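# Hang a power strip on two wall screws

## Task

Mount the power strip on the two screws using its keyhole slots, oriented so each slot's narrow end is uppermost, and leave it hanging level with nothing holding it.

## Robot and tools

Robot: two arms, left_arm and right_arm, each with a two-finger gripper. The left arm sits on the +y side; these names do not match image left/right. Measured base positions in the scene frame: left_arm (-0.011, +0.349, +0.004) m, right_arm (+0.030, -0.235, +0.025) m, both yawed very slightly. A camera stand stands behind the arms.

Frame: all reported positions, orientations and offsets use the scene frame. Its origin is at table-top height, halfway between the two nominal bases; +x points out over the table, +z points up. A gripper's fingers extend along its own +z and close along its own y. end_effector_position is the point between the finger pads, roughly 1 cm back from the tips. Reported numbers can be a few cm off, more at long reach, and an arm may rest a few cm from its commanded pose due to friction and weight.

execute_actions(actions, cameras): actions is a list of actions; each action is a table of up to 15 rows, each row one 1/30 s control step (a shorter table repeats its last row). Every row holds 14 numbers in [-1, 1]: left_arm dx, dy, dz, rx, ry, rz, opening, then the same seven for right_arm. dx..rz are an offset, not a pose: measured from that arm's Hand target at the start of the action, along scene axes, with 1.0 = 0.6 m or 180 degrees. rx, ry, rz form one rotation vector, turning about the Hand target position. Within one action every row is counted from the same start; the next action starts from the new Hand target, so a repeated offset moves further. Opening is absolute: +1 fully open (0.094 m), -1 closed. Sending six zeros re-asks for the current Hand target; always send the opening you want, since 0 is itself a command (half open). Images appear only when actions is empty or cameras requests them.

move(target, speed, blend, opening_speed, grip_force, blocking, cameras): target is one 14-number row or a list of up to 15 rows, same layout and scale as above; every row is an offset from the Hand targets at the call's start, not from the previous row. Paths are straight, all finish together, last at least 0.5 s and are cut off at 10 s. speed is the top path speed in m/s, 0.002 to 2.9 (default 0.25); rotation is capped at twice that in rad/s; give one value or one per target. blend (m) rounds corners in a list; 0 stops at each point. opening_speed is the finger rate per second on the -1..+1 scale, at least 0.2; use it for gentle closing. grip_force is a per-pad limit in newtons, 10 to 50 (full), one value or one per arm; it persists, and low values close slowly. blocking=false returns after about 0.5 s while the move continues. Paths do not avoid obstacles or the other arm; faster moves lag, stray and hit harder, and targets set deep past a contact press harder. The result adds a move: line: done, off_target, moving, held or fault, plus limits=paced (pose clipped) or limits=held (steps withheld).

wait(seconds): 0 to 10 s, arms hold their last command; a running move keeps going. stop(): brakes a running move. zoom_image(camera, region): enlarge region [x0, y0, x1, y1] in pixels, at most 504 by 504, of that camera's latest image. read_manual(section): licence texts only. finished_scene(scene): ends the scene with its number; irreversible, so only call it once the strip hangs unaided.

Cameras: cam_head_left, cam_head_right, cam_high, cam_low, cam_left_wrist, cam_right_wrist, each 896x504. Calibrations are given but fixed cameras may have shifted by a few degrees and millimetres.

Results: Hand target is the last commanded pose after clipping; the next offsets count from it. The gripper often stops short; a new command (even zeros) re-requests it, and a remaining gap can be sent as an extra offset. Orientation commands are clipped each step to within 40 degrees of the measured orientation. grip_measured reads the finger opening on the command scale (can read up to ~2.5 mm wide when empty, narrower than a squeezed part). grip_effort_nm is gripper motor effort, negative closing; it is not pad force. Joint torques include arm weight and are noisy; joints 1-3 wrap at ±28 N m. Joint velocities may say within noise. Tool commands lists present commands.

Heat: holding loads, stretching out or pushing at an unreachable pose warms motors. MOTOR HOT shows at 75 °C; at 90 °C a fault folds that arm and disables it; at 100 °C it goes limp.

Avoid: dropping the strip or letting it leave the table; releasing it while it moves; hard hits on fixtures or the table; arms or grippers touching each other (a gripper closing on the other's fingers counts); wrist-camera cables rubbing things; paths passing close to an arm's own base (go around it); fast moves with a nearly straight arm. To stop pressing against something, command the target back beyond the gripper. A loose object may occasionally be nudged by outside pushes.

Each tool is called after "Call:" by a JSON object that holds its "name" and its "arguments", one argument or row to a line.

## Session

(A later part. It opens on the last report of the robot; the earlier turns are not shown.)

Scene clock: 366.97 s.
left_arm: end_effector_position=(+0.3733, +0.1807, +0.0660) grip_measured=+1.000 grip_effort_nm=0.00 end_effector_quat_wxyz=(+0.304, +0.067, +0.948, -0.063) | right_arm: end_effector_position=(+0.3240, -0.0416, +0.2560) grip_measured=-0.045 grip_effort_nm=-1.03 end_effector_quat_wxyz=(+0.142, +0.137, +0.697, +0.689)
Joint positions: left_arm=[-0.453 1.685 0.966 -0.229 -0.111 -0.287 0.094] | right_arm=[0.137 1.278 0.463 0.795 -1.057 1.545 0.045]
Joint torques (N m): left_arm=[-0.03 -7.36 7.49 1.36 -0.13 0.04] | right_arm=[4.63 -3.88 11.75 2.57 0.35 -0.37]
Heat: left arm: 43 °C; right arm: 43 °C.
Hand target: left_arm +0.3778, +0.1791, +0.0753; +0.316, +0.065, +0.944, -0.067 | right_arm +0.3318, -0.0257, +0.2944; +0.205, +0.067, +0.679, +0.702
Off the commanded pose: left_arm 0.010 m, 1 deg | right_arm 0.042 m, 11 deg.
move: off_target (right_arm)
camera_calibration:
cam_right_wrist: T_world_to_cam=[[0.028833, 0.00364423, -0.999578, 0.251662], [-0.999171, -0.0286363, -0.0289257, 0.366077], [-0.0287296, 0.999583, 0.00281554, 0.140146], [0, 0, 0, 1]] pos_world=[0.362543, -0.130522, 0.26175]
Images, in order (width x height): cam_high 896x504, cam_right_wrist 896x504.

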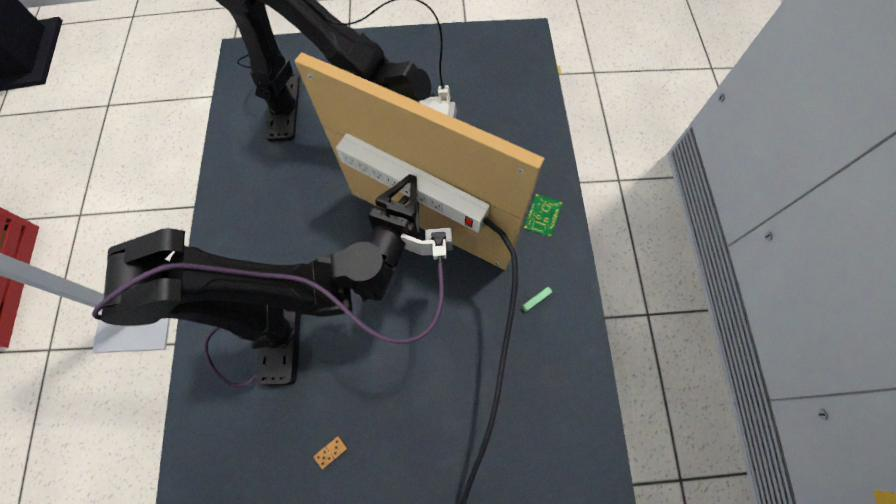

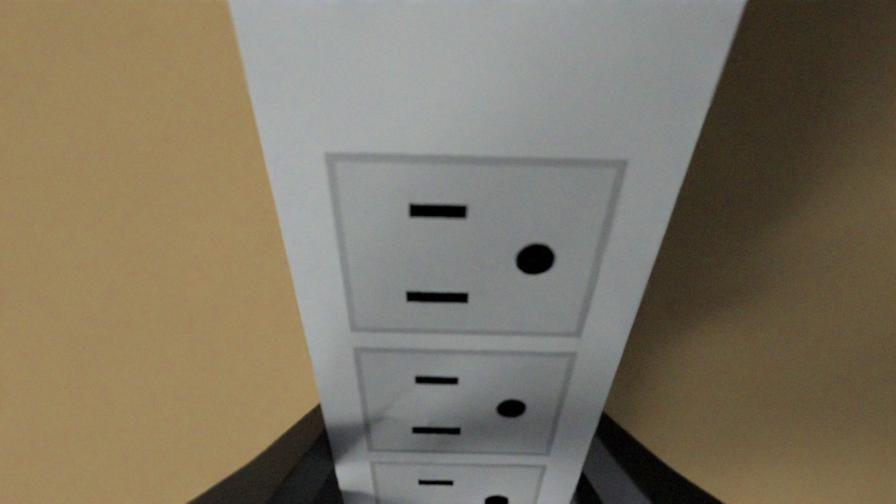

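Call:
{"name": "move", "arguments": {
  "target": [
    [0,0,0,0,0,0,1, -0.0134,0.0035,0,0.0023,0.0038,0,-0.5],
    [0,0,0,0,0,0,1, 0.0037,-0.0070,0.0,0.0023,0.0038,0,-0.5],
    [0,0,0,0,0,0,1, -0.0048,-0.0018,0.0,0.0023,0.0038,0,-0.5]
  ],
  "speed": [0.03,0.03,0.03],
  "cameras": ["cam_right_wrist"]
}}

Scene clock: 372.47 s.
left_arm: end_effector_position=(+0.3733, +0.1807, +0.0660) grip_measured=+1.000 grip_effort_nm=0.00 end_effector_quat_wxyz=(+0.304, +0.067, +0.948, -0.063) | right_arm: end_effector_position=(+0.3240, -0.0416, +0.2558) grip_measured=-0.045 grip_effort_nm=-1.03 end_effector_quat_wxyz=(+0.142, +0.138, +0.697, +0.689)
Joint positions: left_arm=[-0.453 1.685 0.966 -0.229 -0.111 -0.287 0.094] | right_arm=[0.138 1.277 0.463 0.791 -1.055 1.544 0.045]
Joint torques (N m): left_arm=[-0.05 -7.36 7.5 1.36 -0.13 0.04] | right_arm=[4.55 -4.71 10.82 2.63 0.35 -0.24]
Heat: left arm: 43 °C; right arm: 44 °C.
Hand target: left_arm +0.3778, +0.1791, +0.0753; +0.316, +0.065, +0.944, -0.067 | right_arm +0.3290, -0.0268, +0.2943; +0.200, +0.072, +0.678, +0.704
Off the commanded pose: left_arm 0.010 m, 1 deg | right_arm 0.042 m, 11 deg.
move: off_target (right_arm)
camera_calibration:
cam_right_wrist: T_world_to_cam=[[0.0265492, 0.00314844, -0.999643, 0.252148], [-0.999269, -0.0274429, -0.0266257, 0.365665], [-0.0275169, 0.999618, 0.00241755, 0.139812], [0, 0, 0, 1]] pos_world=[0.362551, -0.130518, 0.261456]
Images, in order (width x height): cam_right_wrist 896x504.

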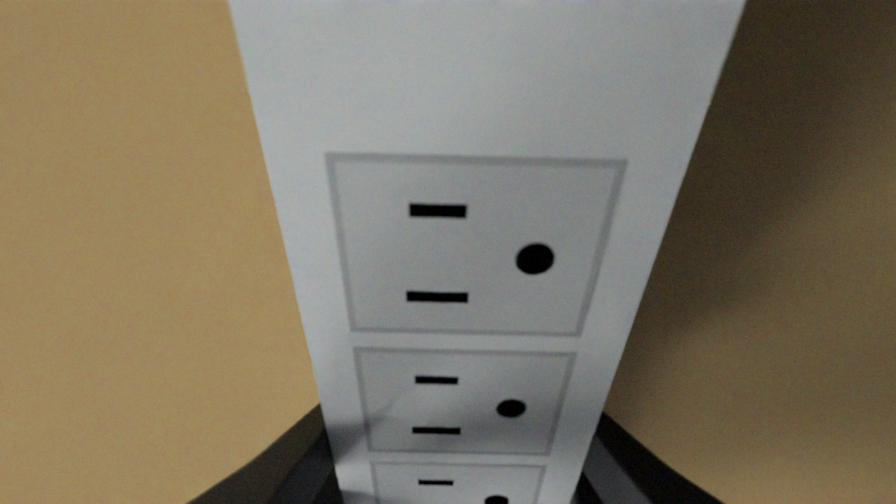

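Call:
{"name": "execute_actions", "arguments": {
  "actions": [],
  "cameras": ["cam_high","cam_head_left","cam_head_right"]
}}

Call:
{"name": "zoom_image", "arguments": {
  "camera": "cam_head_right",
  "region": [345, 295, 395, 345]
}}

Call:
{"name": "zoom_image", "arguments": {
  "camera": "cam_head_right",
  "region": [415, 210, 465, 260]
}}

Call:
{"name": "zoom_image", "arguments": {
  "camera": "cam_head_left",
  "region": [352, 300, 402, 350]
}}

Call:
{"name": "zoom_image", "arguments": {
  "camera": "cam_head_left",
  "region": [395, 215, 445, 265]
}}

Call:
{"name": "zoom_image", "arguments": {
  "camera": "cam_high",
  "region": [310, 110, 390, 170]
}}

Call:
{"name": "zoom_image", "arguments": {
  "camera": "cam_high",
  "region": [450, 170, 530, 230]
}}

Scene clock: 380.43 s.
left_arm: end_effector_position=(+0.3733, +0.1807, +0.0660) grip_measured=+1.000 grip_effort_nm=0.00 end_effector_quat_wxyz=(+0.304, +0.067, +0.948, -0.063) | right_arm: end_effector_position=(+0.3240, -0.0416, +0.2558) grip_measured=-0.045 grip_effort_nm=-1.03 end_effector_quat_wxyz=(+0.142, +0.138, +0.697, +0.689)
Joint positions: left_arm=[-0.453 1.685 0.966 -0.229 -0.111 -0.287 0.094] | right_arm=[0.138 1.277 0.463 0.791 -1.055 1.544 0.045]
Joint velocities: within noise
Joint torques (N m): left_arm=[-0.03 -7.36 7.49 1.36 -0.13 0.03] | right_arm=[4.42 -4.71 10.77 2.65 0.33 -0.28]
Motor temperatures (°C): left_arm=[26 32 43 38 27 27 27] | right_arm=[30 28 45 44 26 26 26]
Heat: left arm: 43 °C; right arm: 45 °C.
Hand target: left_arm +0.3778, +0.1791, +0.0753; +0.316, +0.065, +0.944, -0.067 | right_arm +0.3290, -0.0268, +0.2943; +0.200, +0.072, +0.678, +0.704
Tool commands: left_gripper/opening=+1.0 right_gripper/opening=-0.5
Off the commanded pose: left_arm 0.010 m, 1 deg | right_arm 0.042 m, 11 deg.
Images, in order (width x height): cam_head_left 896x504, cam_head_right 896x504, cam_high 896x504.

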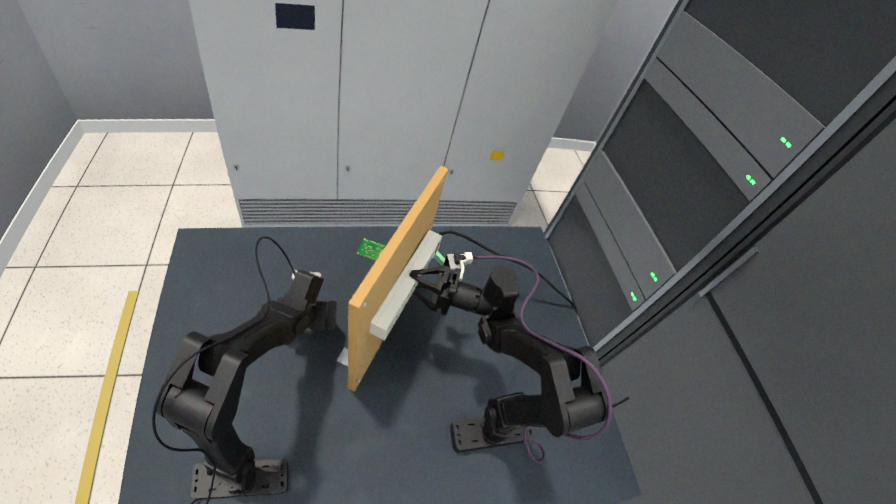

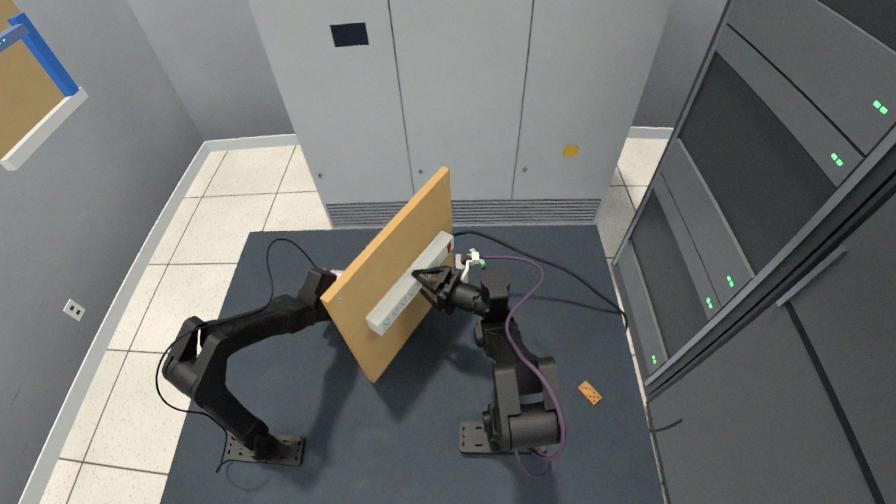

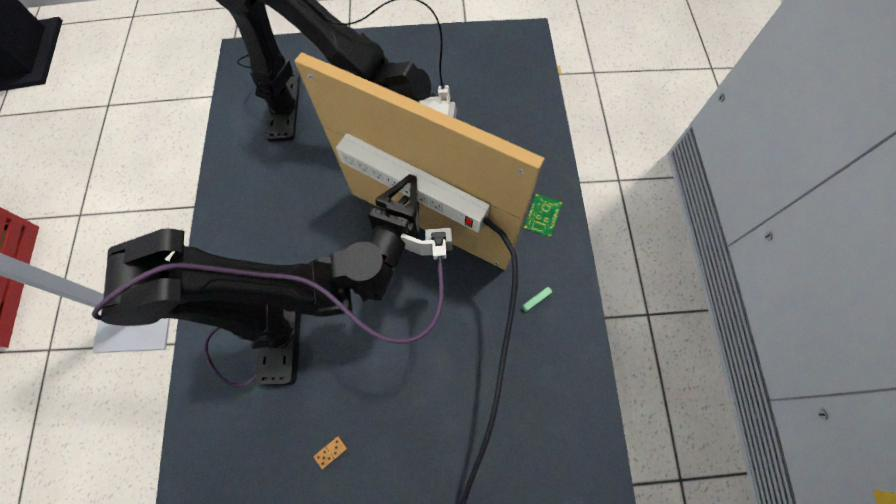

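Scaled by 10.080 from the camera's 896x504 image, which has a finer 1280x720 frame.

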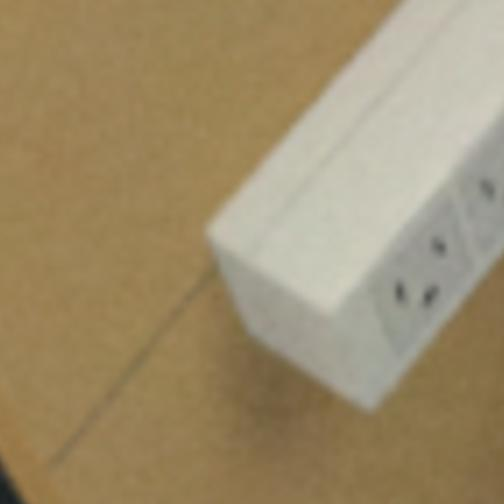

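Scaled by 10.080 from the camera's 896x504 image, which has a finer 1280x720 frame.

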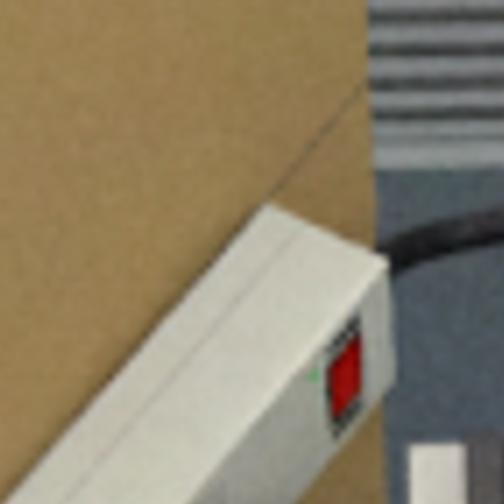

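Scaled by 10.080 from the camera's 896x504 image, which has a finer 1280x720 frame.

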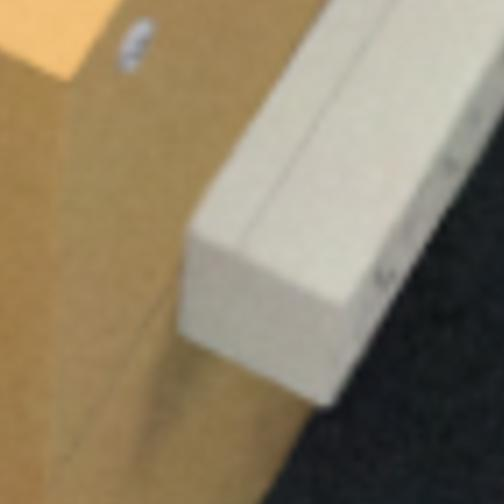

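Scaled by 10.080 from the camera's 896x504 image, which has a finer 1280x720 frame.

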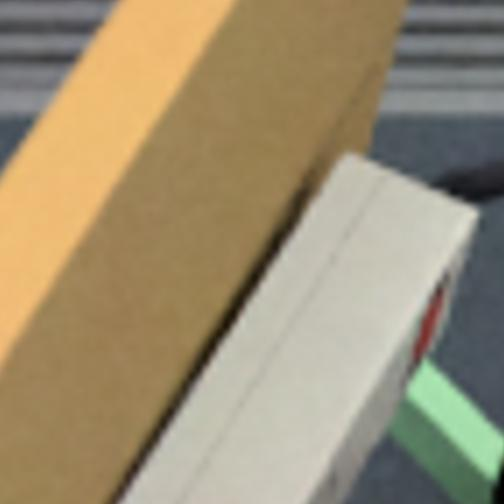

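Scaled by 6.300 from the camera's 896x504 image, which has a finer 1280x720 frame.

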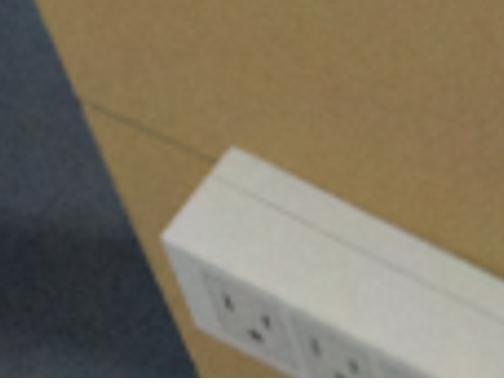

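Scaled by 6.300 from the camera's 896x504 image, which has a finer 1280x720 frame.

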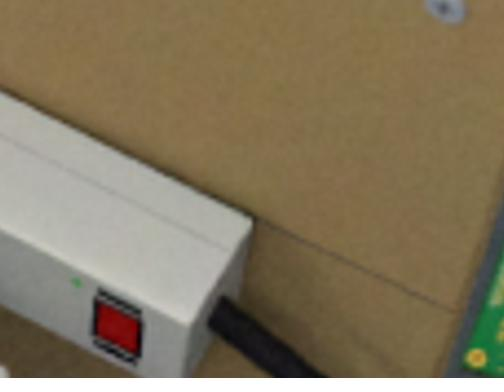

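Call:
{"name": "move", "arguments": {
  "target": [
    [0,0,0,0,0,0,1, -0.007,-0.0114,0,0.0064,0.0104,0,-0.5],
    [0,0,0,0,0,0,1, 0.0026,0.0043,0.0,0.0064,0.0104,0,-0.5]
  ],
  "speed": [0.04,0.03],
  "cameras": ["cam_right_wrist"]
}}

Scene clock: 384.47 s.
left_arm: end_effector_position=(+0.3733, +0.1807, +0.0660) grip_measured=+1.000 grip_effort_nm=0.00 end_effector_quat_wxyz=(+0.304, +0.067, +0.948, -0.063) | right_arm: end_effector_position=(+0.3240, -0.0415, +0.2562) grip_measured=-0.045 grip_effort_nm=-1.03 end_effector_quat_wxyz=(+0.140, +0.140, +0.697, +0.689)
Joint positions: left_arm=[-0.453 1.685 0.966 -0.229 -0.111 -0.287 0.094] | right_arm=[0.138 1.275 0.463 0.792 -1.054 1.551 0.045]
Joint torques (N m): left_arm=[-0.03 -7.38 7.5 1.36 -0.13 0.04] | right_arm=[5.24 -3.85 10.89 2.82 0.36 0.11]
Heat: left arm: 43 °C; right arm: 45 °C.
Hand target: left_arm +0.3778, +0.1791, +0.0753; +0.316, +0.065, +0.944, -0.067 | right_arm +0.3305, -0.0242, +0.2944; +0.188, +0.085, +0.674, +0.710
Off the commanded pose: left_arm 0.010 m, 1 deg | right_arm 0.042 m, 9 deg.
move: off_target (right_arm)
camera_calibration:
cam_right_wrist: T_world_to_cam=[[0.0217739, 0.00610385, -0.999744, 0.254206], [-0.999407, -0.0265596, -0.0219288, 0.364514], [-0.0266867, 0.999629, 0.00552192, 0.138706], [0, 0, 0, 1]] pos_world=[0.362465, -0.130524, 0.261368]
Images, in order (width x height): cam_right_wrist 896x504.

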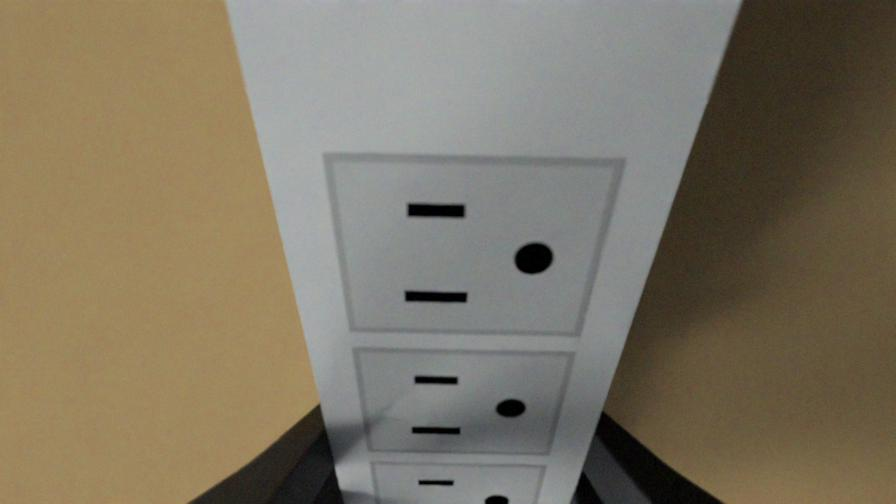

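Call:
{"name": "move", "arguments": {
  "target": [
    [0,0,0,0,0,0,1, -0.0079,-0.0128,0.005,0,0,0,-0.5],
    [0,0,0,0,0,0,1, 0.0,0.0,0.005,0,0,0,-0.5],
    [0,0,0,0,0,0,1, -0.0079,-0.0128,0.008,0,0,0,-0.5],
    [0,0,0,0,0,0,1, 0.0,0.0,0.008,0,0,0,-0.5]
  ],
  "speed": 0.06,
  "cameras": ["cam_right_wrist"]
}}

Scene clock: 392.73 s.
left_arm: end_effector_position=(+0.3733, +0.1807, +0.0660) grip_measured=+1.000 grip_effort_nm=0.00 end_effector_quat_wxyz=(+0.304, +0.067, +0.948, -0.063) | right_arm: end_effector_position=(+0.3241, -0.0415, +0.2564) grip_measured=-0.045 grip_effort_nm=-1.03 end_effector_quat_wxyz=(+0.140, +0.141, +0.697, +0.689)
Joint positions: left_arm=[-0.453 1.685 0.966 -0.229 -0.111 -0.287 0.094] | right_arm=[0.139 1.274 0.463 0.791 -1.052 1.553 0.045]
Joint torques (N m): left_arm=[-0.01 -7.36 7.5 1.36 -0.13 0.03] | right_arm=[5.07 -4.82 11.59 2.66 0.36 0.16]
Heat: left arm: 43 °C; right arm: 46 °C.
Hand target: left_arm +0.3778, +0.1791, +0.0753; +0.316, +0.065, +0.944, -0.067 | right_arm +0.3306, -0.0242, +0.2991; +0.188, +0.086, +0.674, +0.710
Off the commanded pose: left_arm 0.010 m, 1 deg | right_arm 0.047 m, 9 deg.
move: off_target (right_arm)
camera_calibration:
cam_right_wrist: T_world_to_cam=[[0.020772, 0.00654663, -0.999763, 0.254837], [-0.999467, -0.0250506, -0.0209299, 0.364378], [-0.0251817, 0.999665, 0.00602279, 0.138128], [0, 0, 0, 1]] pos_world=[0.362368, -0.130622, 0.261571]
Images, in order (width x height): cam_right_wrist 896x504.

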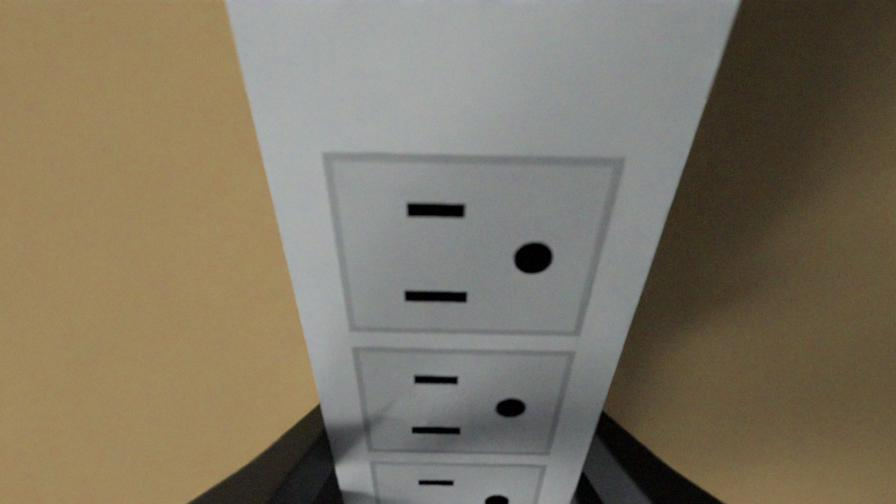

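Call:
{"name": "move", "arguments": {
  "target": [
    [0,0,0,0,0,0,1, -0.0079,-0.0128,-0.045,0,0,0,-0.5],
    [0,0,0,0,0,0,1, 0.0,0.0,-0.032,0,0,0,-0.5]
  ],
  "speed": 0.06,
  "cameras": ["cam_right_wrist"]
}}

Scene clock: 394.97 s.
left_arm: end_effector_position=(+0.3733, +0.1807, +0.0660) grip_measured=+1.000 grip_effort_nm=0.00 end_effector_quat_wxyz=(+0.304, +0.067, +0.948, -0.063) | right_arm: end_effector_position=(+0.3241, -0.0415, +0.2549) grip_measured=-0.045 grip_effort_nm=-1.03 end_effector_quat_wxyz=(+0.145, +0.134, +0.688, +0.699)
Joint positions: left_arm=[-0.453 1.685 0.966 -0.229 -0.111 -0.287 0.094] | right_arm=[0.138 1.312 0.438 0.911 -1.056 1.59 0.045]
Joint torques (N m): left_arm=[-0.03 -7.38 7.49 1.36 -0.12 0.03] | right_arm=[5.42 -2.66 9.66 2.48 0.5 -0.27]
Heat: left arm: 43 °C; right arm: 46 °C.
Hand target: left_arm +0.3778, +0.1791, +0.0753; +0.316, +0.065, +0.944, -0.067 | right_arm +0.3305, -0.0242, +0.2800; +0.188, +0.085, +0.674, +0.710
Off the commanded pose: left_arm 0.010 m, 1 deg | right_arm 0.031 m, 8 deg.
move: off_target (right_arm)
camera_calibration:
cam_right_wrist: T_world_to_cam=[[0.0419568, 0.0279093, -0.99873, 0.247029], [-0.998695, -0.0279494, -0.0427364, 0.369552], [-0.0291066, 0.99922, 0.0267003, 0.13403], [0, 0, 0, 1]] pos_world=[0.362606, -0.130491, 0.25893]
Images, in order (width x height): cam_right_wrist 896x504.

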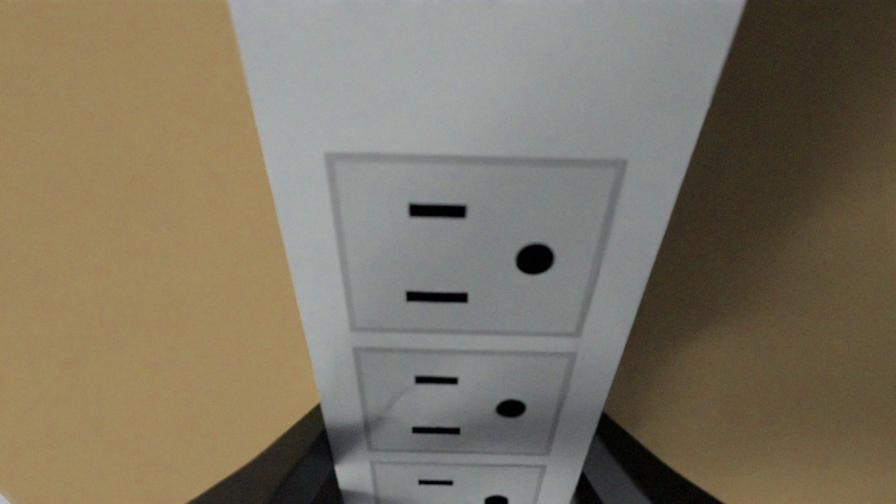

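Call:
{"name": "move", "arguments": {
  "target": [
    [0,0,0,0,0,0,1, -0.0162,-0.0135,0.012,0,0,0,-0.5],
    [0,0,0,0,0,0,1, -0.0057,0.0035,0.012,0,0,0,-0.5]
  ],
  "speed": 0.06,
  "cameras": ["cam_right_wrist"]
}}

Scene clock: 402.63 s.
left_arm: end_effector_position=(+0.3733, +0.1807, +0.0660) grip_measured=+1.000 grip_effort_nm=0.00 end_effector_quat_wxyz=(+0.304, +0.067, +0.948, -0.063) | right_arm: end_effector_position=(+0.3240, -0.0413, +0.2553) grip_measured=-0.045 grip_effort_nm=-1.03 end_effector_quat_wxyz=(+0.147, +0.139, +0.689, +0.696)
Joint positions: left_arm=[-0.453 1.685 0.966 -0.229 -0.111 -0.287 0.094] | right_arm=[0.142 1.298 0.438 0.886 -1.042 1.585 0.045]
Joint torques (N m): left_arm=[-0.05 -7.36 7.5 1.36 -0.13 0.04] | right_arm=[5.93 -4.42 10.54 2.37 0.49 -0.19]
Heat: left arm: 43 °C; right arm: 45 °C.
Hand target: left_arm +0.3778, +0.1791, +0.0753; +0.316, +0.065, +0.944, -0.067 | right_arm +0.3271, -0.0220, +0.2872; +0.188, +0.085, +0.674, +0.710
Off the commanded pose: left_arm 0.010 m, 1 deg | right_arm 0.037 m, 8 deg.
move: off_target (right_arm)
camera_calibration:
cam_right_wrist: T_world_to_cam=[[0.0371828, 0.0245139, -0.999008, 0.248939], [-0.999121, -0.0184738, -0.0376403, 0.368756], [-0.0193782, 0.999529, 0.0238054, 0.131532], [0, 0, 0, 1]] pos_world=[0.361724, -0.13076, 0.259441]
Images, in order (width x height): cam_right_wrist 896x504.

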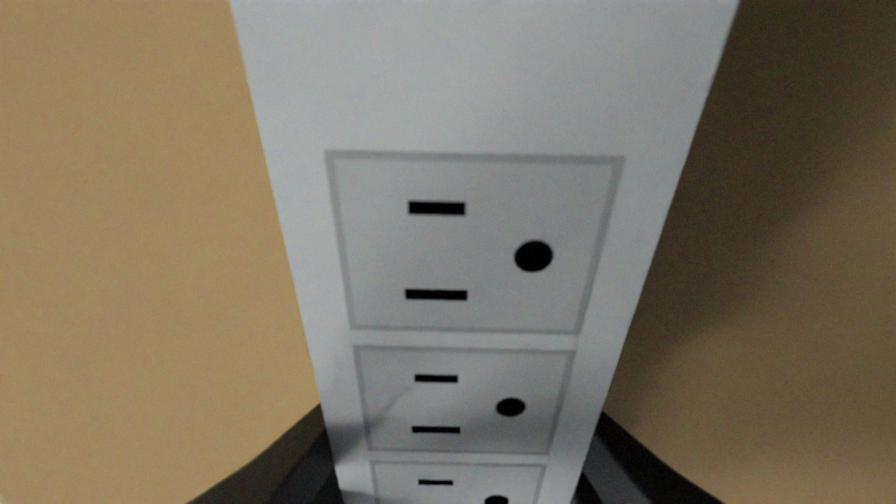

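Call:
{"name": "move", "arguments": {
  "target": [
    [0,0,0,0,0,0,1, -0.0122,-0.0199,0.005,0.0073,0.0118,0,-0.5],
    [0,0,0,0,0,0,1, -0.002,-0.0034,0.005,0.0073,0.0118,0,-0.5]
  ],
  "speed": 0.06,
  "cameras": ["cam_right_wrist"]
}}

Scene clock: 407.77 s.
left_arm: end_effector_position=(+0.3733, +0.1807, +0.0660) grip_measured=+1.000 grip_effort_nm=0.00 end_effector_quat_wxyz=(+0.304, +0.067, +0.948, -0.063) | right_arm: end_effector_position=(+0.3241, -0.0414, +0.2557) grip_measured=-0.045 grip_effort_nm=-1.03 end_effector_quat_wxyz=(+0.145, +0.143, +0.688, +0.696)
Joint positions: left_arm=[-0.453 1.685 0.966 -0.229 -0.111 -0.287 0.094] | right_arm=[0.143 1.293 0.438 0.879 -1.038 1.59 0.045]
Joint torques (N m): left_arm=[-0.03 -7.36 7.5 1.36 -0.13 0.04] | right_arm=[5.59 -4.81 10.22 2.48 0.37 0.3]
Heat: left arm: 43 °C; right arm: 44 °C.
Hand target: left_arm +0.3778, +0.1791, +0.0753; +0.316, +0.065, +0.944, -0.067 | right_arm +0.3260, -0.0242, +0.2902; +0.175, +0.101, +0.669, +0.716
Off the commanded pose: left_arm 0.010 m, 1 deg | right_arm 0.039 m, 7 deg.
move: off_target (right_arm)
camera_calibration:
cam_right_wrist: T_world_to_cam=[[0.0304375, 0.0263852, -0.999188, 0.251601], [-0.999411, -0.0150371, -0.0308413, 0.367262], [-0.0158386, 0.999539, 0.025912, 0.129901], [0, 0, 0, 1]] pos_world=[0.361445, -0.130958, 0.259358]
Images, in order (width x height): cam_right_wrist 896x504.

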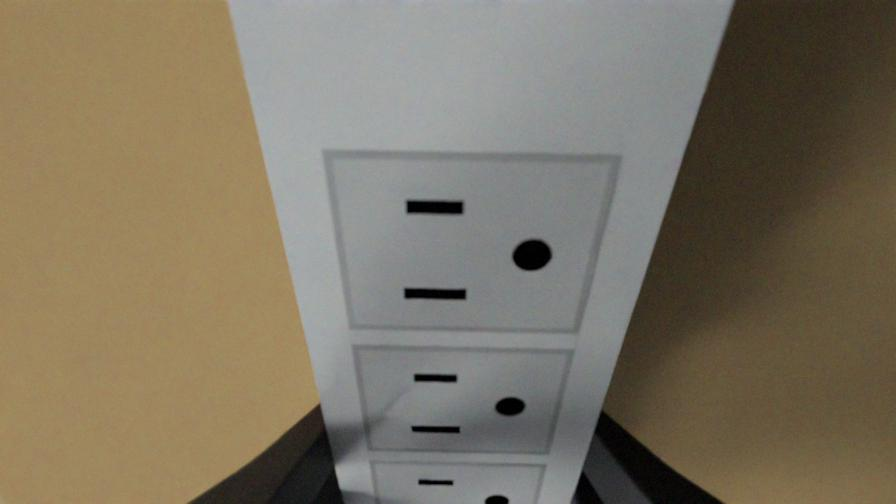

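Call:
{"name": "move", "arguments": {
  "target": [
    [0,0,0,0,0,0,1, -0.0105,-0.017,0.0,0,0,0,-0.5],
    [0,0,0,0,0,0,1, -0.0105,-0.017,-0.06,0,0,0,-0.5]
  ],
  "speed": 0.05,
  "cameras": ["cam_right_wrist","cam_high"]
}}

Scene clock: 411.60 s.
left_arm: end_effector_position=(+0.3733, +0.1807, +0.0660) grip_measured=+1.000 grip_effort_nm=0.00 end_effector_quat_wxyz=(+0.304, +0.067, +0.948, -0.063) | right_arm: end_effector_position=(+0.3238, -0.0418, +0.2529) grip_measured=-0.045 grip_effort_nm=-1.03 end_effector_quat_wxyz=(+0.156, +0.133, +0.669, +0.714)
Joint positions: left_arm=[-0.453 1.685 0.966 -0.229 -0.111 -0.287 0.094] | right_arm=[0.144 1.375 0.389 1.119 -1.032 1.667 0.045]
Joint torques (N m): left_arm=[-0.02 -7.38 7.49 1.36 -0.13 0.04] | right_arm=[2.48 -2.55 5.04 2.06 0.09 -0.44]
Heat: left arm: 43 °C; right arm: 44 °C.
Hand target: left_arm +0.3778, +0.1791, +0.0753; +0.316, +0.065, +0.944, -0.067 | right_arm +0.3196, -0.0343, +0.2542; +0.175, +0.101, +0.669, +0.716
Off the commanded pose: left_arm 0.010 m, 1 deg | right_arm 0.009 m, 4 deg.
move: off_target (right_arm)
camera_calibration:
cam_right_wrist: T_world_to_cam=[[0.0684978, 0.0708836, -0.99513, 0.237342], [-0.997527, -0.010895, -0.0694388, 0.37625], [-0.015764, 0.997425, 0.069962, 0.119061], [0, 0, 0, 1]] pos_world=[0.360939, -0.131479, 0.253983]
Images, in order (width x height): cam_high 896x504, cam_right_wrist 896x504.

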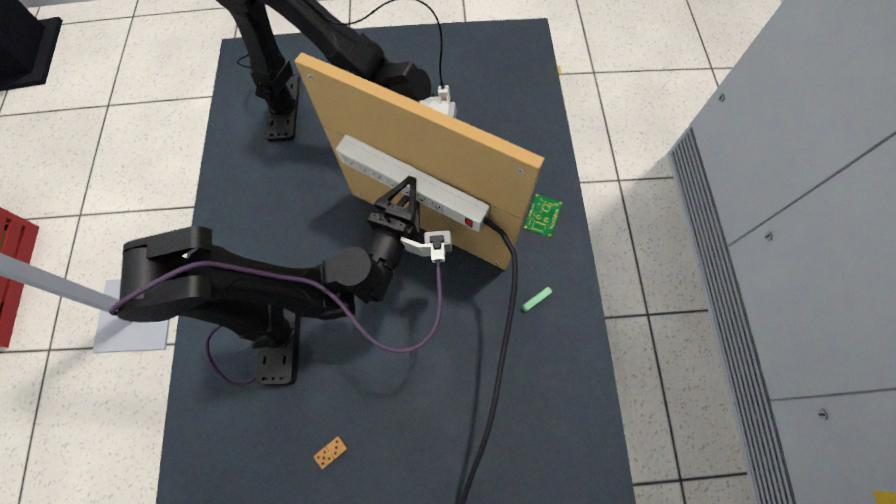

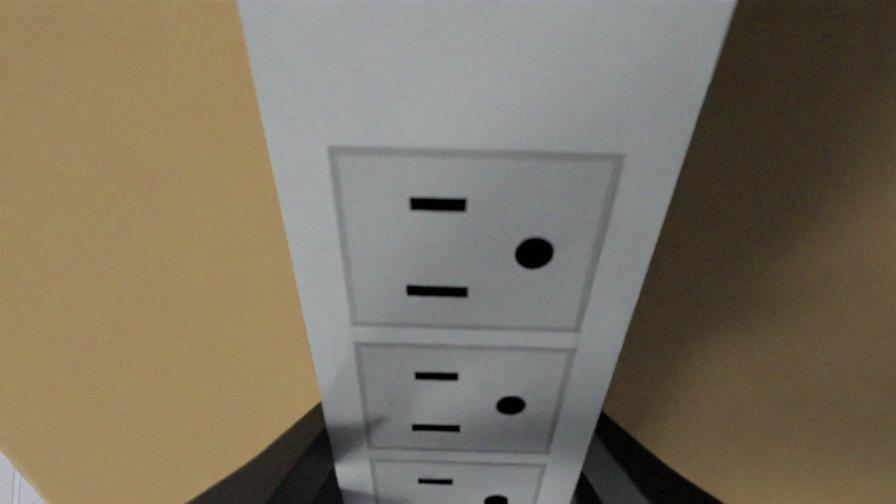

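Call:
{"name": "move", "arguments": {
  "target": [0,0,0,0,0,0,1, 0.0,0.0,0.093,0,0,0,-0.5],
  "speed": 0.06,
  "cameras": ["cam_right_wrist"]
}}

Scene clock: 419.33 s.
left_arm: end_effector_position=(+0.3733, +0.1807, +0.0660) grip_measured=+1.000 grip_effort_nm=0.00 end_effector_quat_wxyz=(+0.304, +0.067, +0.948, -0.063) | right_arm: end_effector_position=(+0.3218, -0.0429, +0.2549) grip_measured=-0.045 grip_effort_nm=-1.03 end_effector_quat_wxyz=(+0.131, +0.169, +0.693, +0.689)
Joint positions: left_arm=[-0.453 1.685 0.966 -0.229 -0.111 -0.287 0.094] | right_arm=[0.145 1.239 0.444 0.763 -1.018 1.596 0.045]
Joint torques (N m): left_arm=[-0.03 -7.38 7.5 1.36 -0.13 0.04] | right_arm=[2 -7.92 12.12 2.61 -0.18 0.26]
Heat: left arm: 43 °C; right arm: 44 °C.
Hand target: left_arm +0.3778, +0.1791, +0.0753; +0.316, +0.065, +0.944, -0.067 | right_arm +0.3196, -0.0343, +0.3101; +0.175, +0.100, +0.669, +0.716
Off the commanded pose: left_arm 0.010 m, 1 deg | right_arm 0.056 m, 10 deg.
move: off_target (right_arm)
camera_calibration:
cam_right_wrist: T_world_to_cam=[[-0.0299012, 0.021945, -0.999312, 0.270234], [-0.999548, 0.0025639, 0.0299645, 0.350216], [0.00321971, 0.999756, 0.0218584, 0.126307], [0, 0, 0, 1]] pos_world=[0.357732, -0.133105, 0.256793]
Images, in order (width x height): cam_right_wrist 896x504.

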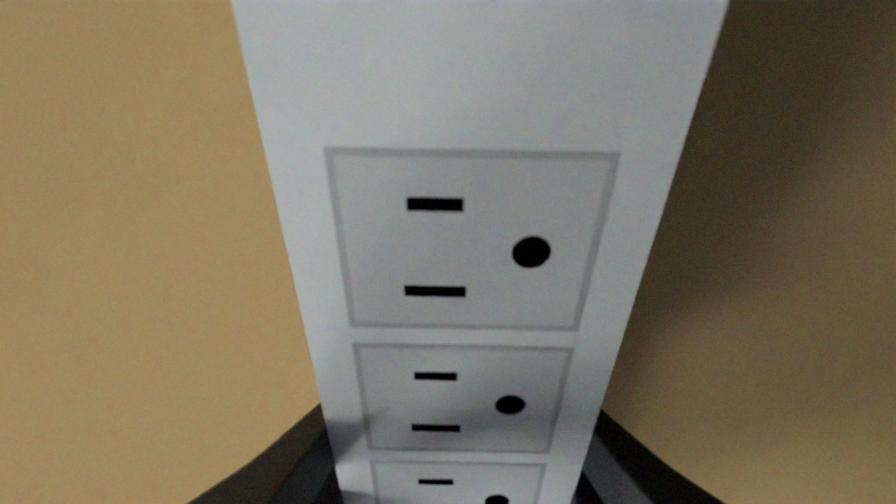

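Call:
{"name": "move", "arguments": {
  "target": [
    [0,0,0,0,0,0,1, -0.0437,-0.071,0.0,-0.0093,-0.0151,0,-0.5],
    [0,0,0,0,0,0,1, -0.0437,-0.071,0.28,-0.0093,-0.0151,0,-0.5]
  ],
  "speed": 0.15,
  "blend": [0.02,0],
  "cameras": ["cam_right_wrist","cam_high","cam_head_right","cam_head_left"]
}}

Scene clock: 427.27 s.
left_arm: end_effector_position=(+0.3733, +0.1807, +0.0660) grip_measured=+1.000 grip_effort_nm=0.00 end_effector_quat_wxyz=(+0.304, +0.067, +0.948, -0.063) | right_arm: end_effector_position=(+0.3049, -0.0807, +0.4494) grip_measured=-0.045 grip_effort_nm=-1.03 end_effector_quat_wxyz=(+0.151, +0.142, +0.677, +0.706)
Joint positions: left_arm=[-0.453 1.685 0.966 -0.229 -0.111 -0.287 0.094] | right_arm=[-0.035 1.045 1.052 0.111 -1.205 1.678 0.045]
Joint torques (N m): left_arm=[-0.03 -7.36 7.5 1.36 -0.13 0.03] | right_arm=[0.4 -3.07 11.15 2.08 -0.18 -0.32]
Heat: left arm: 43 °C; right arm: 44 °C.
Hand target: left_arm +0.3778, +0.1791, +0.0753; +0.316, +0.065, +0.944, -0.067 | right_arm +0.2935, -0.0770, +0.4780; +0.192, +0.081, +0.675, +0.708
Off the commanded pose: left_arm 0.010 m, 1 deg | right_arm 0.031 m, 8 deg.
move: off_target (right_arm)
camera_calibration:
cam_right_wrist: T_world_to_cam=[[0.0447816, 0.0526094, -0.997611, 0.44384], [-0.998963, -0.00586213, -0.0451515, 0.360528], [-0.00822352, 0.998598, 0.0522923, 0.149587], [0, 0, 0, 1]] pos_world=[0.341509, -0.170614, 0.451235]
Images, in order (width x height): cam_head_left 896x504, cam_head_right 896x504, cam_high 896x504, cam_right_wrist 896x504.

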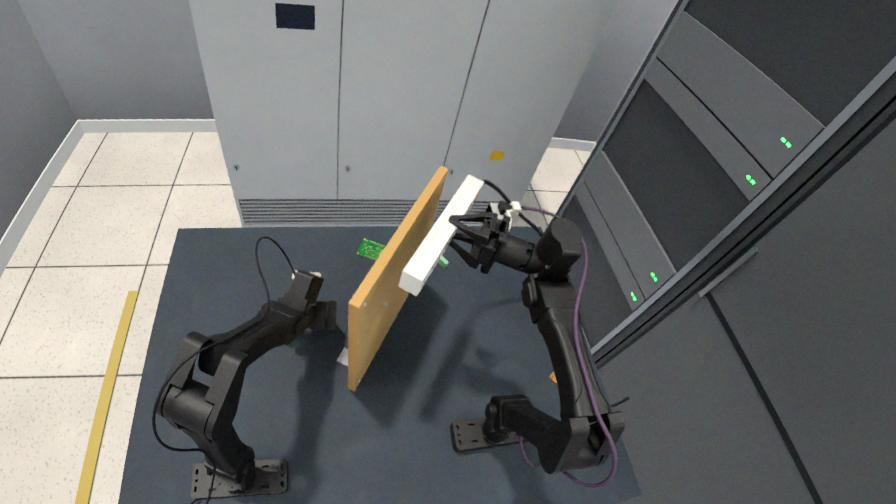

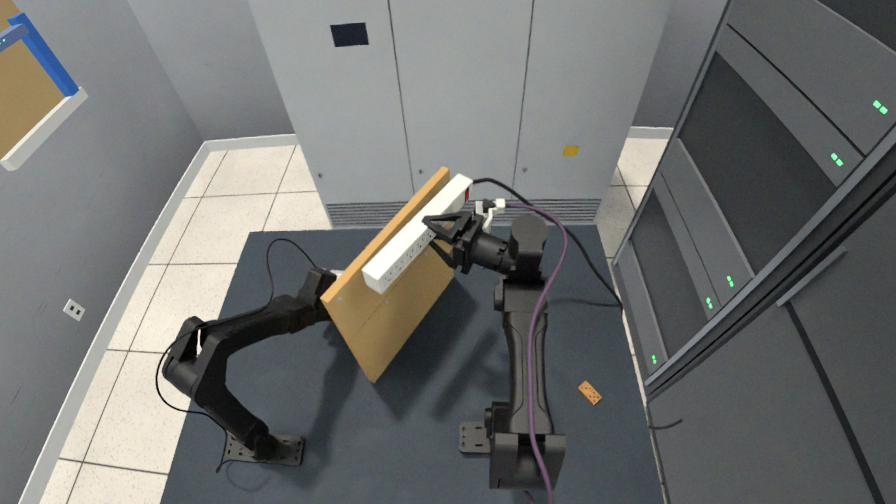

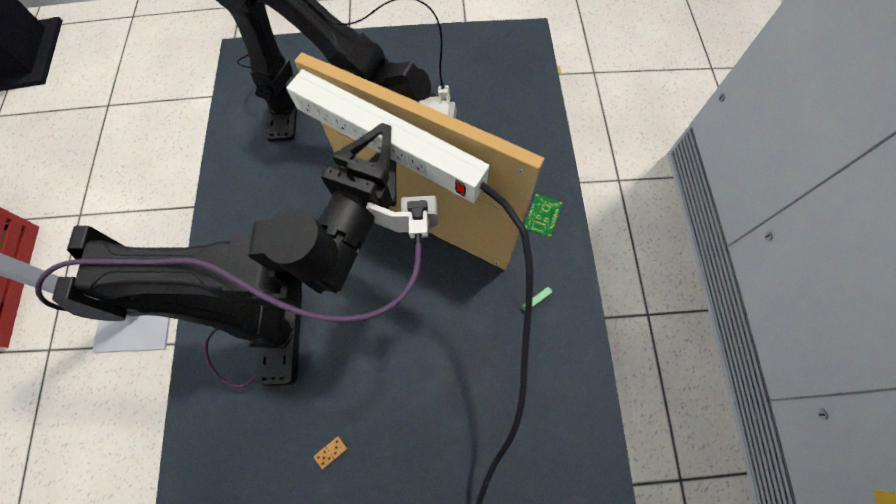

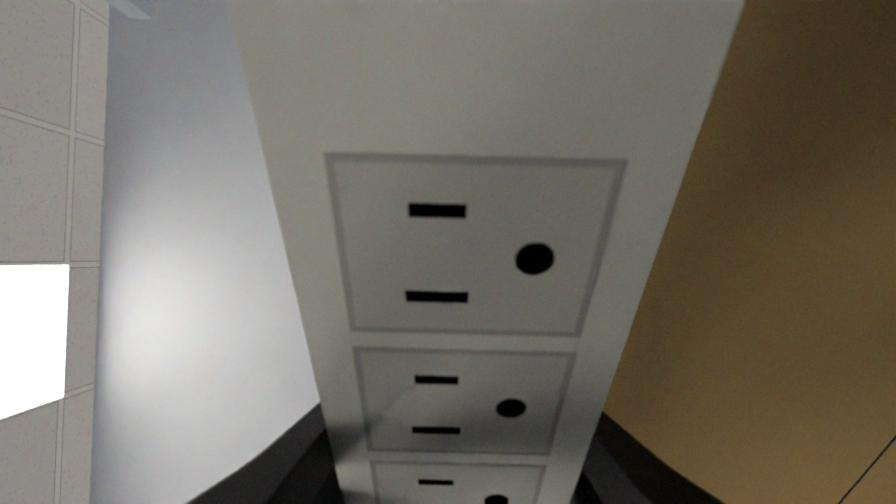

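Call:
{"name": "move", "arguments": {
  "target": [
    [0,0,0,0,0,0,1, 0.0083,0.0083,-0.3083,0,0,0,-0.5],
    [0,0,0,0,0,0,1, 0.034,0.0483,-0.34,0,0,0,-0.5]
  ],
  "speed": 0.15,
  "blend": [0.02,0],
  "cameras": ["cam_right_wrist","cam_high","cam_head_right"]
}}

Scene clock: 431.97 s.
left_arm: end_effector_position=(+0.3733, +0.1807, +0.0660) grip_measured=+1.000 grip_effort_nm=0.00 end_effector_quat_wxyz=(+0.304, +0.067, +0.948, -0.063) | right_arm: end_effector_position=(+0.3188, -0.0520, +0.2591) grip_measured=-0.045 grip_effort_nm=-1.03 end_effector_quat_wxyz=(+0.162, +0.129, +0.686, +0.698)
Joint positions: left_arm=[-0.453 1.685 0.966 -0.229 -0.111 -0.287 0.094] | right_arm=[0.099 1.263 0.412 0.906 -1.077 1.578 0.045]
Joint torques (N m): left_arm=[-0.03 -7.36 7.5 1.36 -0.13 0.04] | right_arm=[1.06 -3.74 6.26 2.59 -0.1 -0.23]
Heat: left arm: 43 °C; right arm: 44 °C.
Hand target: left_arm +0.3778, +0.1791, +0.0753; +0.316, +0.065, +0.944, -0.067 | right_arm +0.3139, -0.0480, +0.2740; +0.192, +0.081, +0.675, +0.708
Off the commanded pose: left_arm 0.010 m, 1 deg | right_arm 0.016 m, 7 deg.
move: off_target (right_arm); blend cut to 0.0171 m at target 1
camera_calibration:
cam_right_wrist: T_world_to_cam=[[0.0733582, 0.0229182, -0.997042, 0.241135], [-0.997229, -0.0107367, -0.0736187, 0.372512], [-0.0123921, 0.99968, 0.0220671, 0.140156], [0, 0, 0, 1]] pos_world=[0.355527, -0.141638, 0.264753]
Images, in order (width x height): cam_head_right 896x504, cam_high 896x504, cam_right_wrist 896x504.

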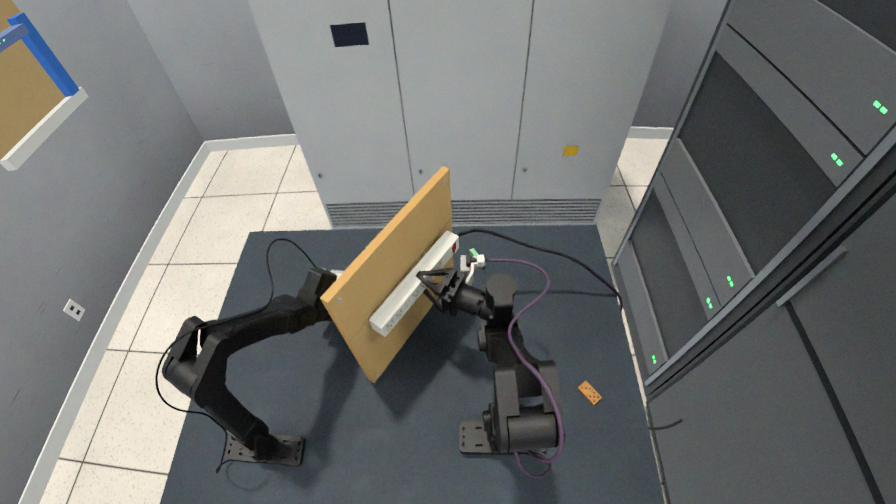

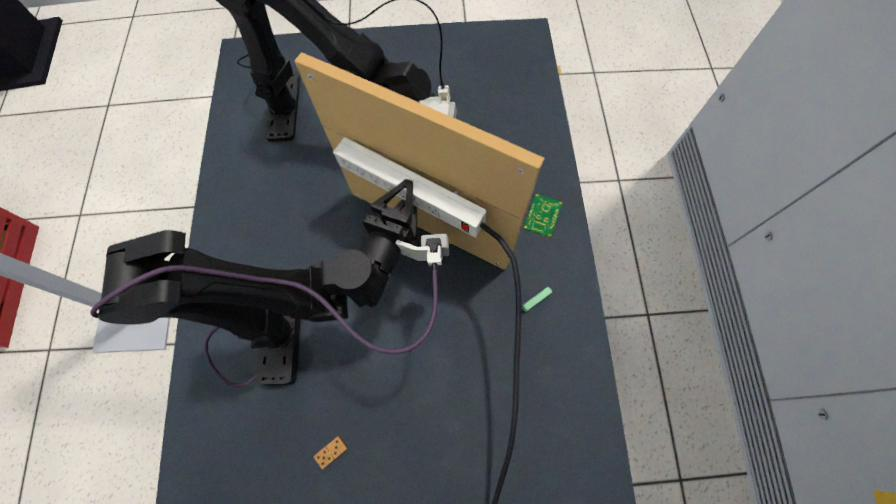

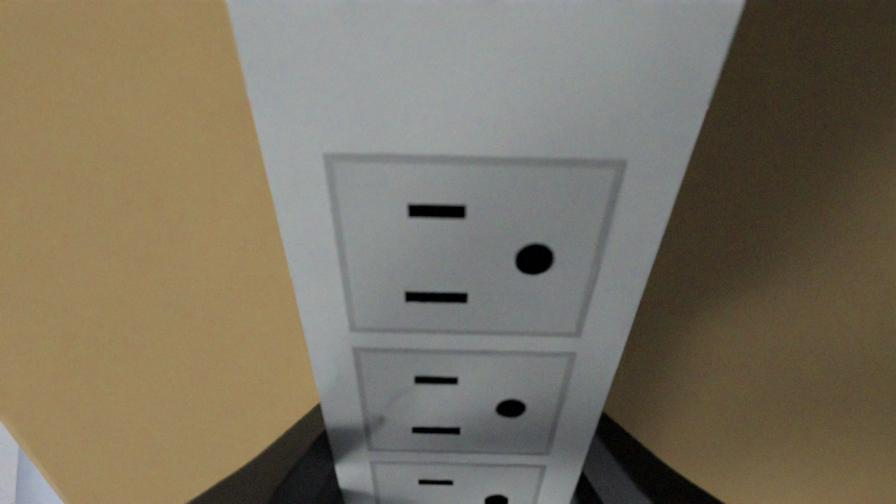

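Call:
{"name": "move", "arguments": {
  "target": [0,0,0,0,0,0,1, -0.0036,0.0022,-0.0058,0.0102,0.0166,0,-0.5],
  "speed": 0.05,
  "cameras": ["cam_right_wrist"]
}}

Scene clock: 434.87 s.
left_arm: end_effector_position=(+0.3733, +0.1807, +0.0660) grip_measured=+1.000 grip_effort_nm=0.00 end_effector_quat_wxyz=(+0.304, +0.067, +0.948, -0.063) | right_arm: end_effector_position=(+0.3160, -0.0502, +0.2565) grip_measured=-0.045 grip_effort_nm=-1.03 end_effector_quat_wxyz=(+0.144, +0.145, +0.678, +0.706)
Joint positions: left_arm=[-0.453 1.685 0.966 -0.229 -0.111 -0.287 0.094] | right_arm=[0.109 1.276 0.387 0.971 -1.068 1.652 0.045]
Joint torques (N m): left_arm=[-0.03 -7.36 7.49 1.36 -0.13 0.03] | right_arm=[1.1 -3.71 5.89 2.51 -0.04 -0.16]
Heat: left arm: 43 °C; right arm: 44 °C.
Hand target: left_arm +0.3778, +0.1791, +0.0753; +0.316, +0.065, +0.944, -0.067 | right_arm +0.3118, -0.0466, +0.2705; +0.173, +0.102, +0.668, +0.716
Off the commanded pose: left_arm 0.010 m, 1 deg | right_arm 0.015 m, 6 deg.
move: off_target (right_arm)
camera_calibration:
cam_right_wrist: T_world_to_cam=[[0.0310671, 0.0555942, -0.99797, 0.253854], [-0.99943, -0.0115007, -0.0317532, 0.359513], [-0.0132426, 0.998387, 0.0552052, 0.130167], [0, 0, 0, 1]] pos_world=[0.353145, -0.139935, 0.257568]
Images, in order (width x height): cam_right_wrist 896x504.

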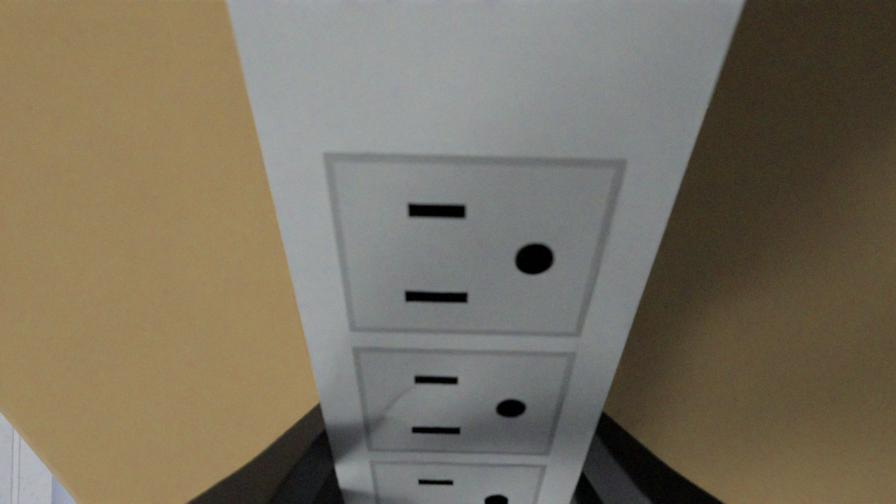

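Call:
{"name": "move", "arguments": {
  "target": [0,0,0,0,0,0,1, 0.0027,-0.0017,-0.0008,-0.0141,-0.007,0,-0.5],
  "speed": 0.05,
  "cameras": ["cam_right_wrist"]
}}

Scene clock: 437.80 s.
left_arm: end_effector_position=(+0.3733, +0.1807, +0.0660) grip_measured=+1.000 grip_effort_nm=0.00 end_effector_quat_wxyz=(+0.304, +0.067, +0.948, -0.063) | right_arm: end_effector_position=(+0.3166, -0.0502, +0.2465) grip_measured=-0.045 grip_effort_nm=-1.03 end_effector_quat_wxyz=(+0.149, +0.143, +0.689, +0.694)
Joint positions: left_arm=[-0.453 1.685 0.966 -0.229 -0.111 -0.287 0.094] | right_arm=[0.109 1.276 0.387 0.907 -1.067 1.58 0.045]
Joint torques (N m): left_arm=[-0.03 -7.38 7.5 1.36 -0.13 0.04] | right_arm=[0.51 -5.56 8.08 2.19 -0.19 -0.28]
Heat: left arm: 44 °C; right arm: 44 °C.
Hand target: left_arm +0.3778, +0.1791, +0.0753; +0.316, +0.065, +0.944, -0.067 | right_arm +0.3134, -0.0477, +0.2700; +0.183, +0.091, +0.682, +0.702
Off the commanded pose: left_arm 0.010 m, 1 deg | right_arm 0.024 m, 7 deg.
move: off_target (right_arm)
camera_calibration:
cam_right_wrist: T_world_to_cam=[[0.0340207, 0.020869, -0.999203, 0.24144], [-0.999362, -0.010154, -0.0342382, 0.360477], [-0.0108604, 0.999731, 0.0205103, 0.138589], [0, 0, 0, 1]] pos_world=[0.353538, -0.13993, 0.250747]
Images, in order (width x height): cam_right_wrist 896x504.

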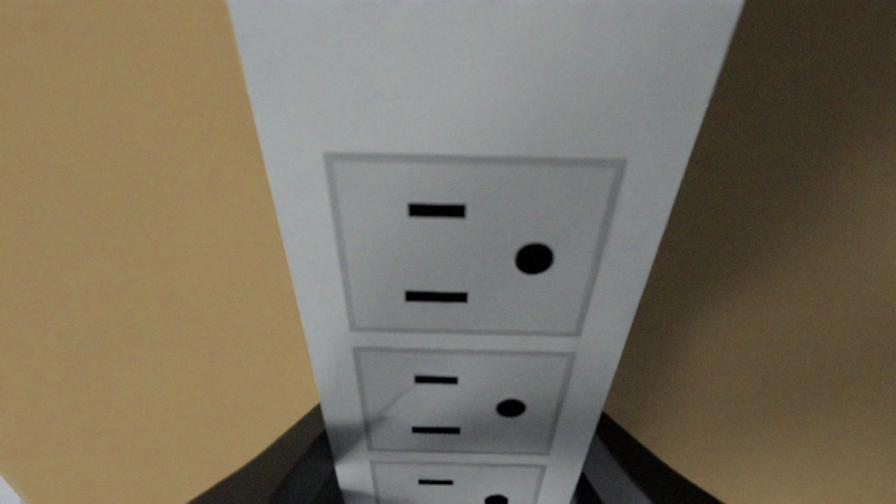

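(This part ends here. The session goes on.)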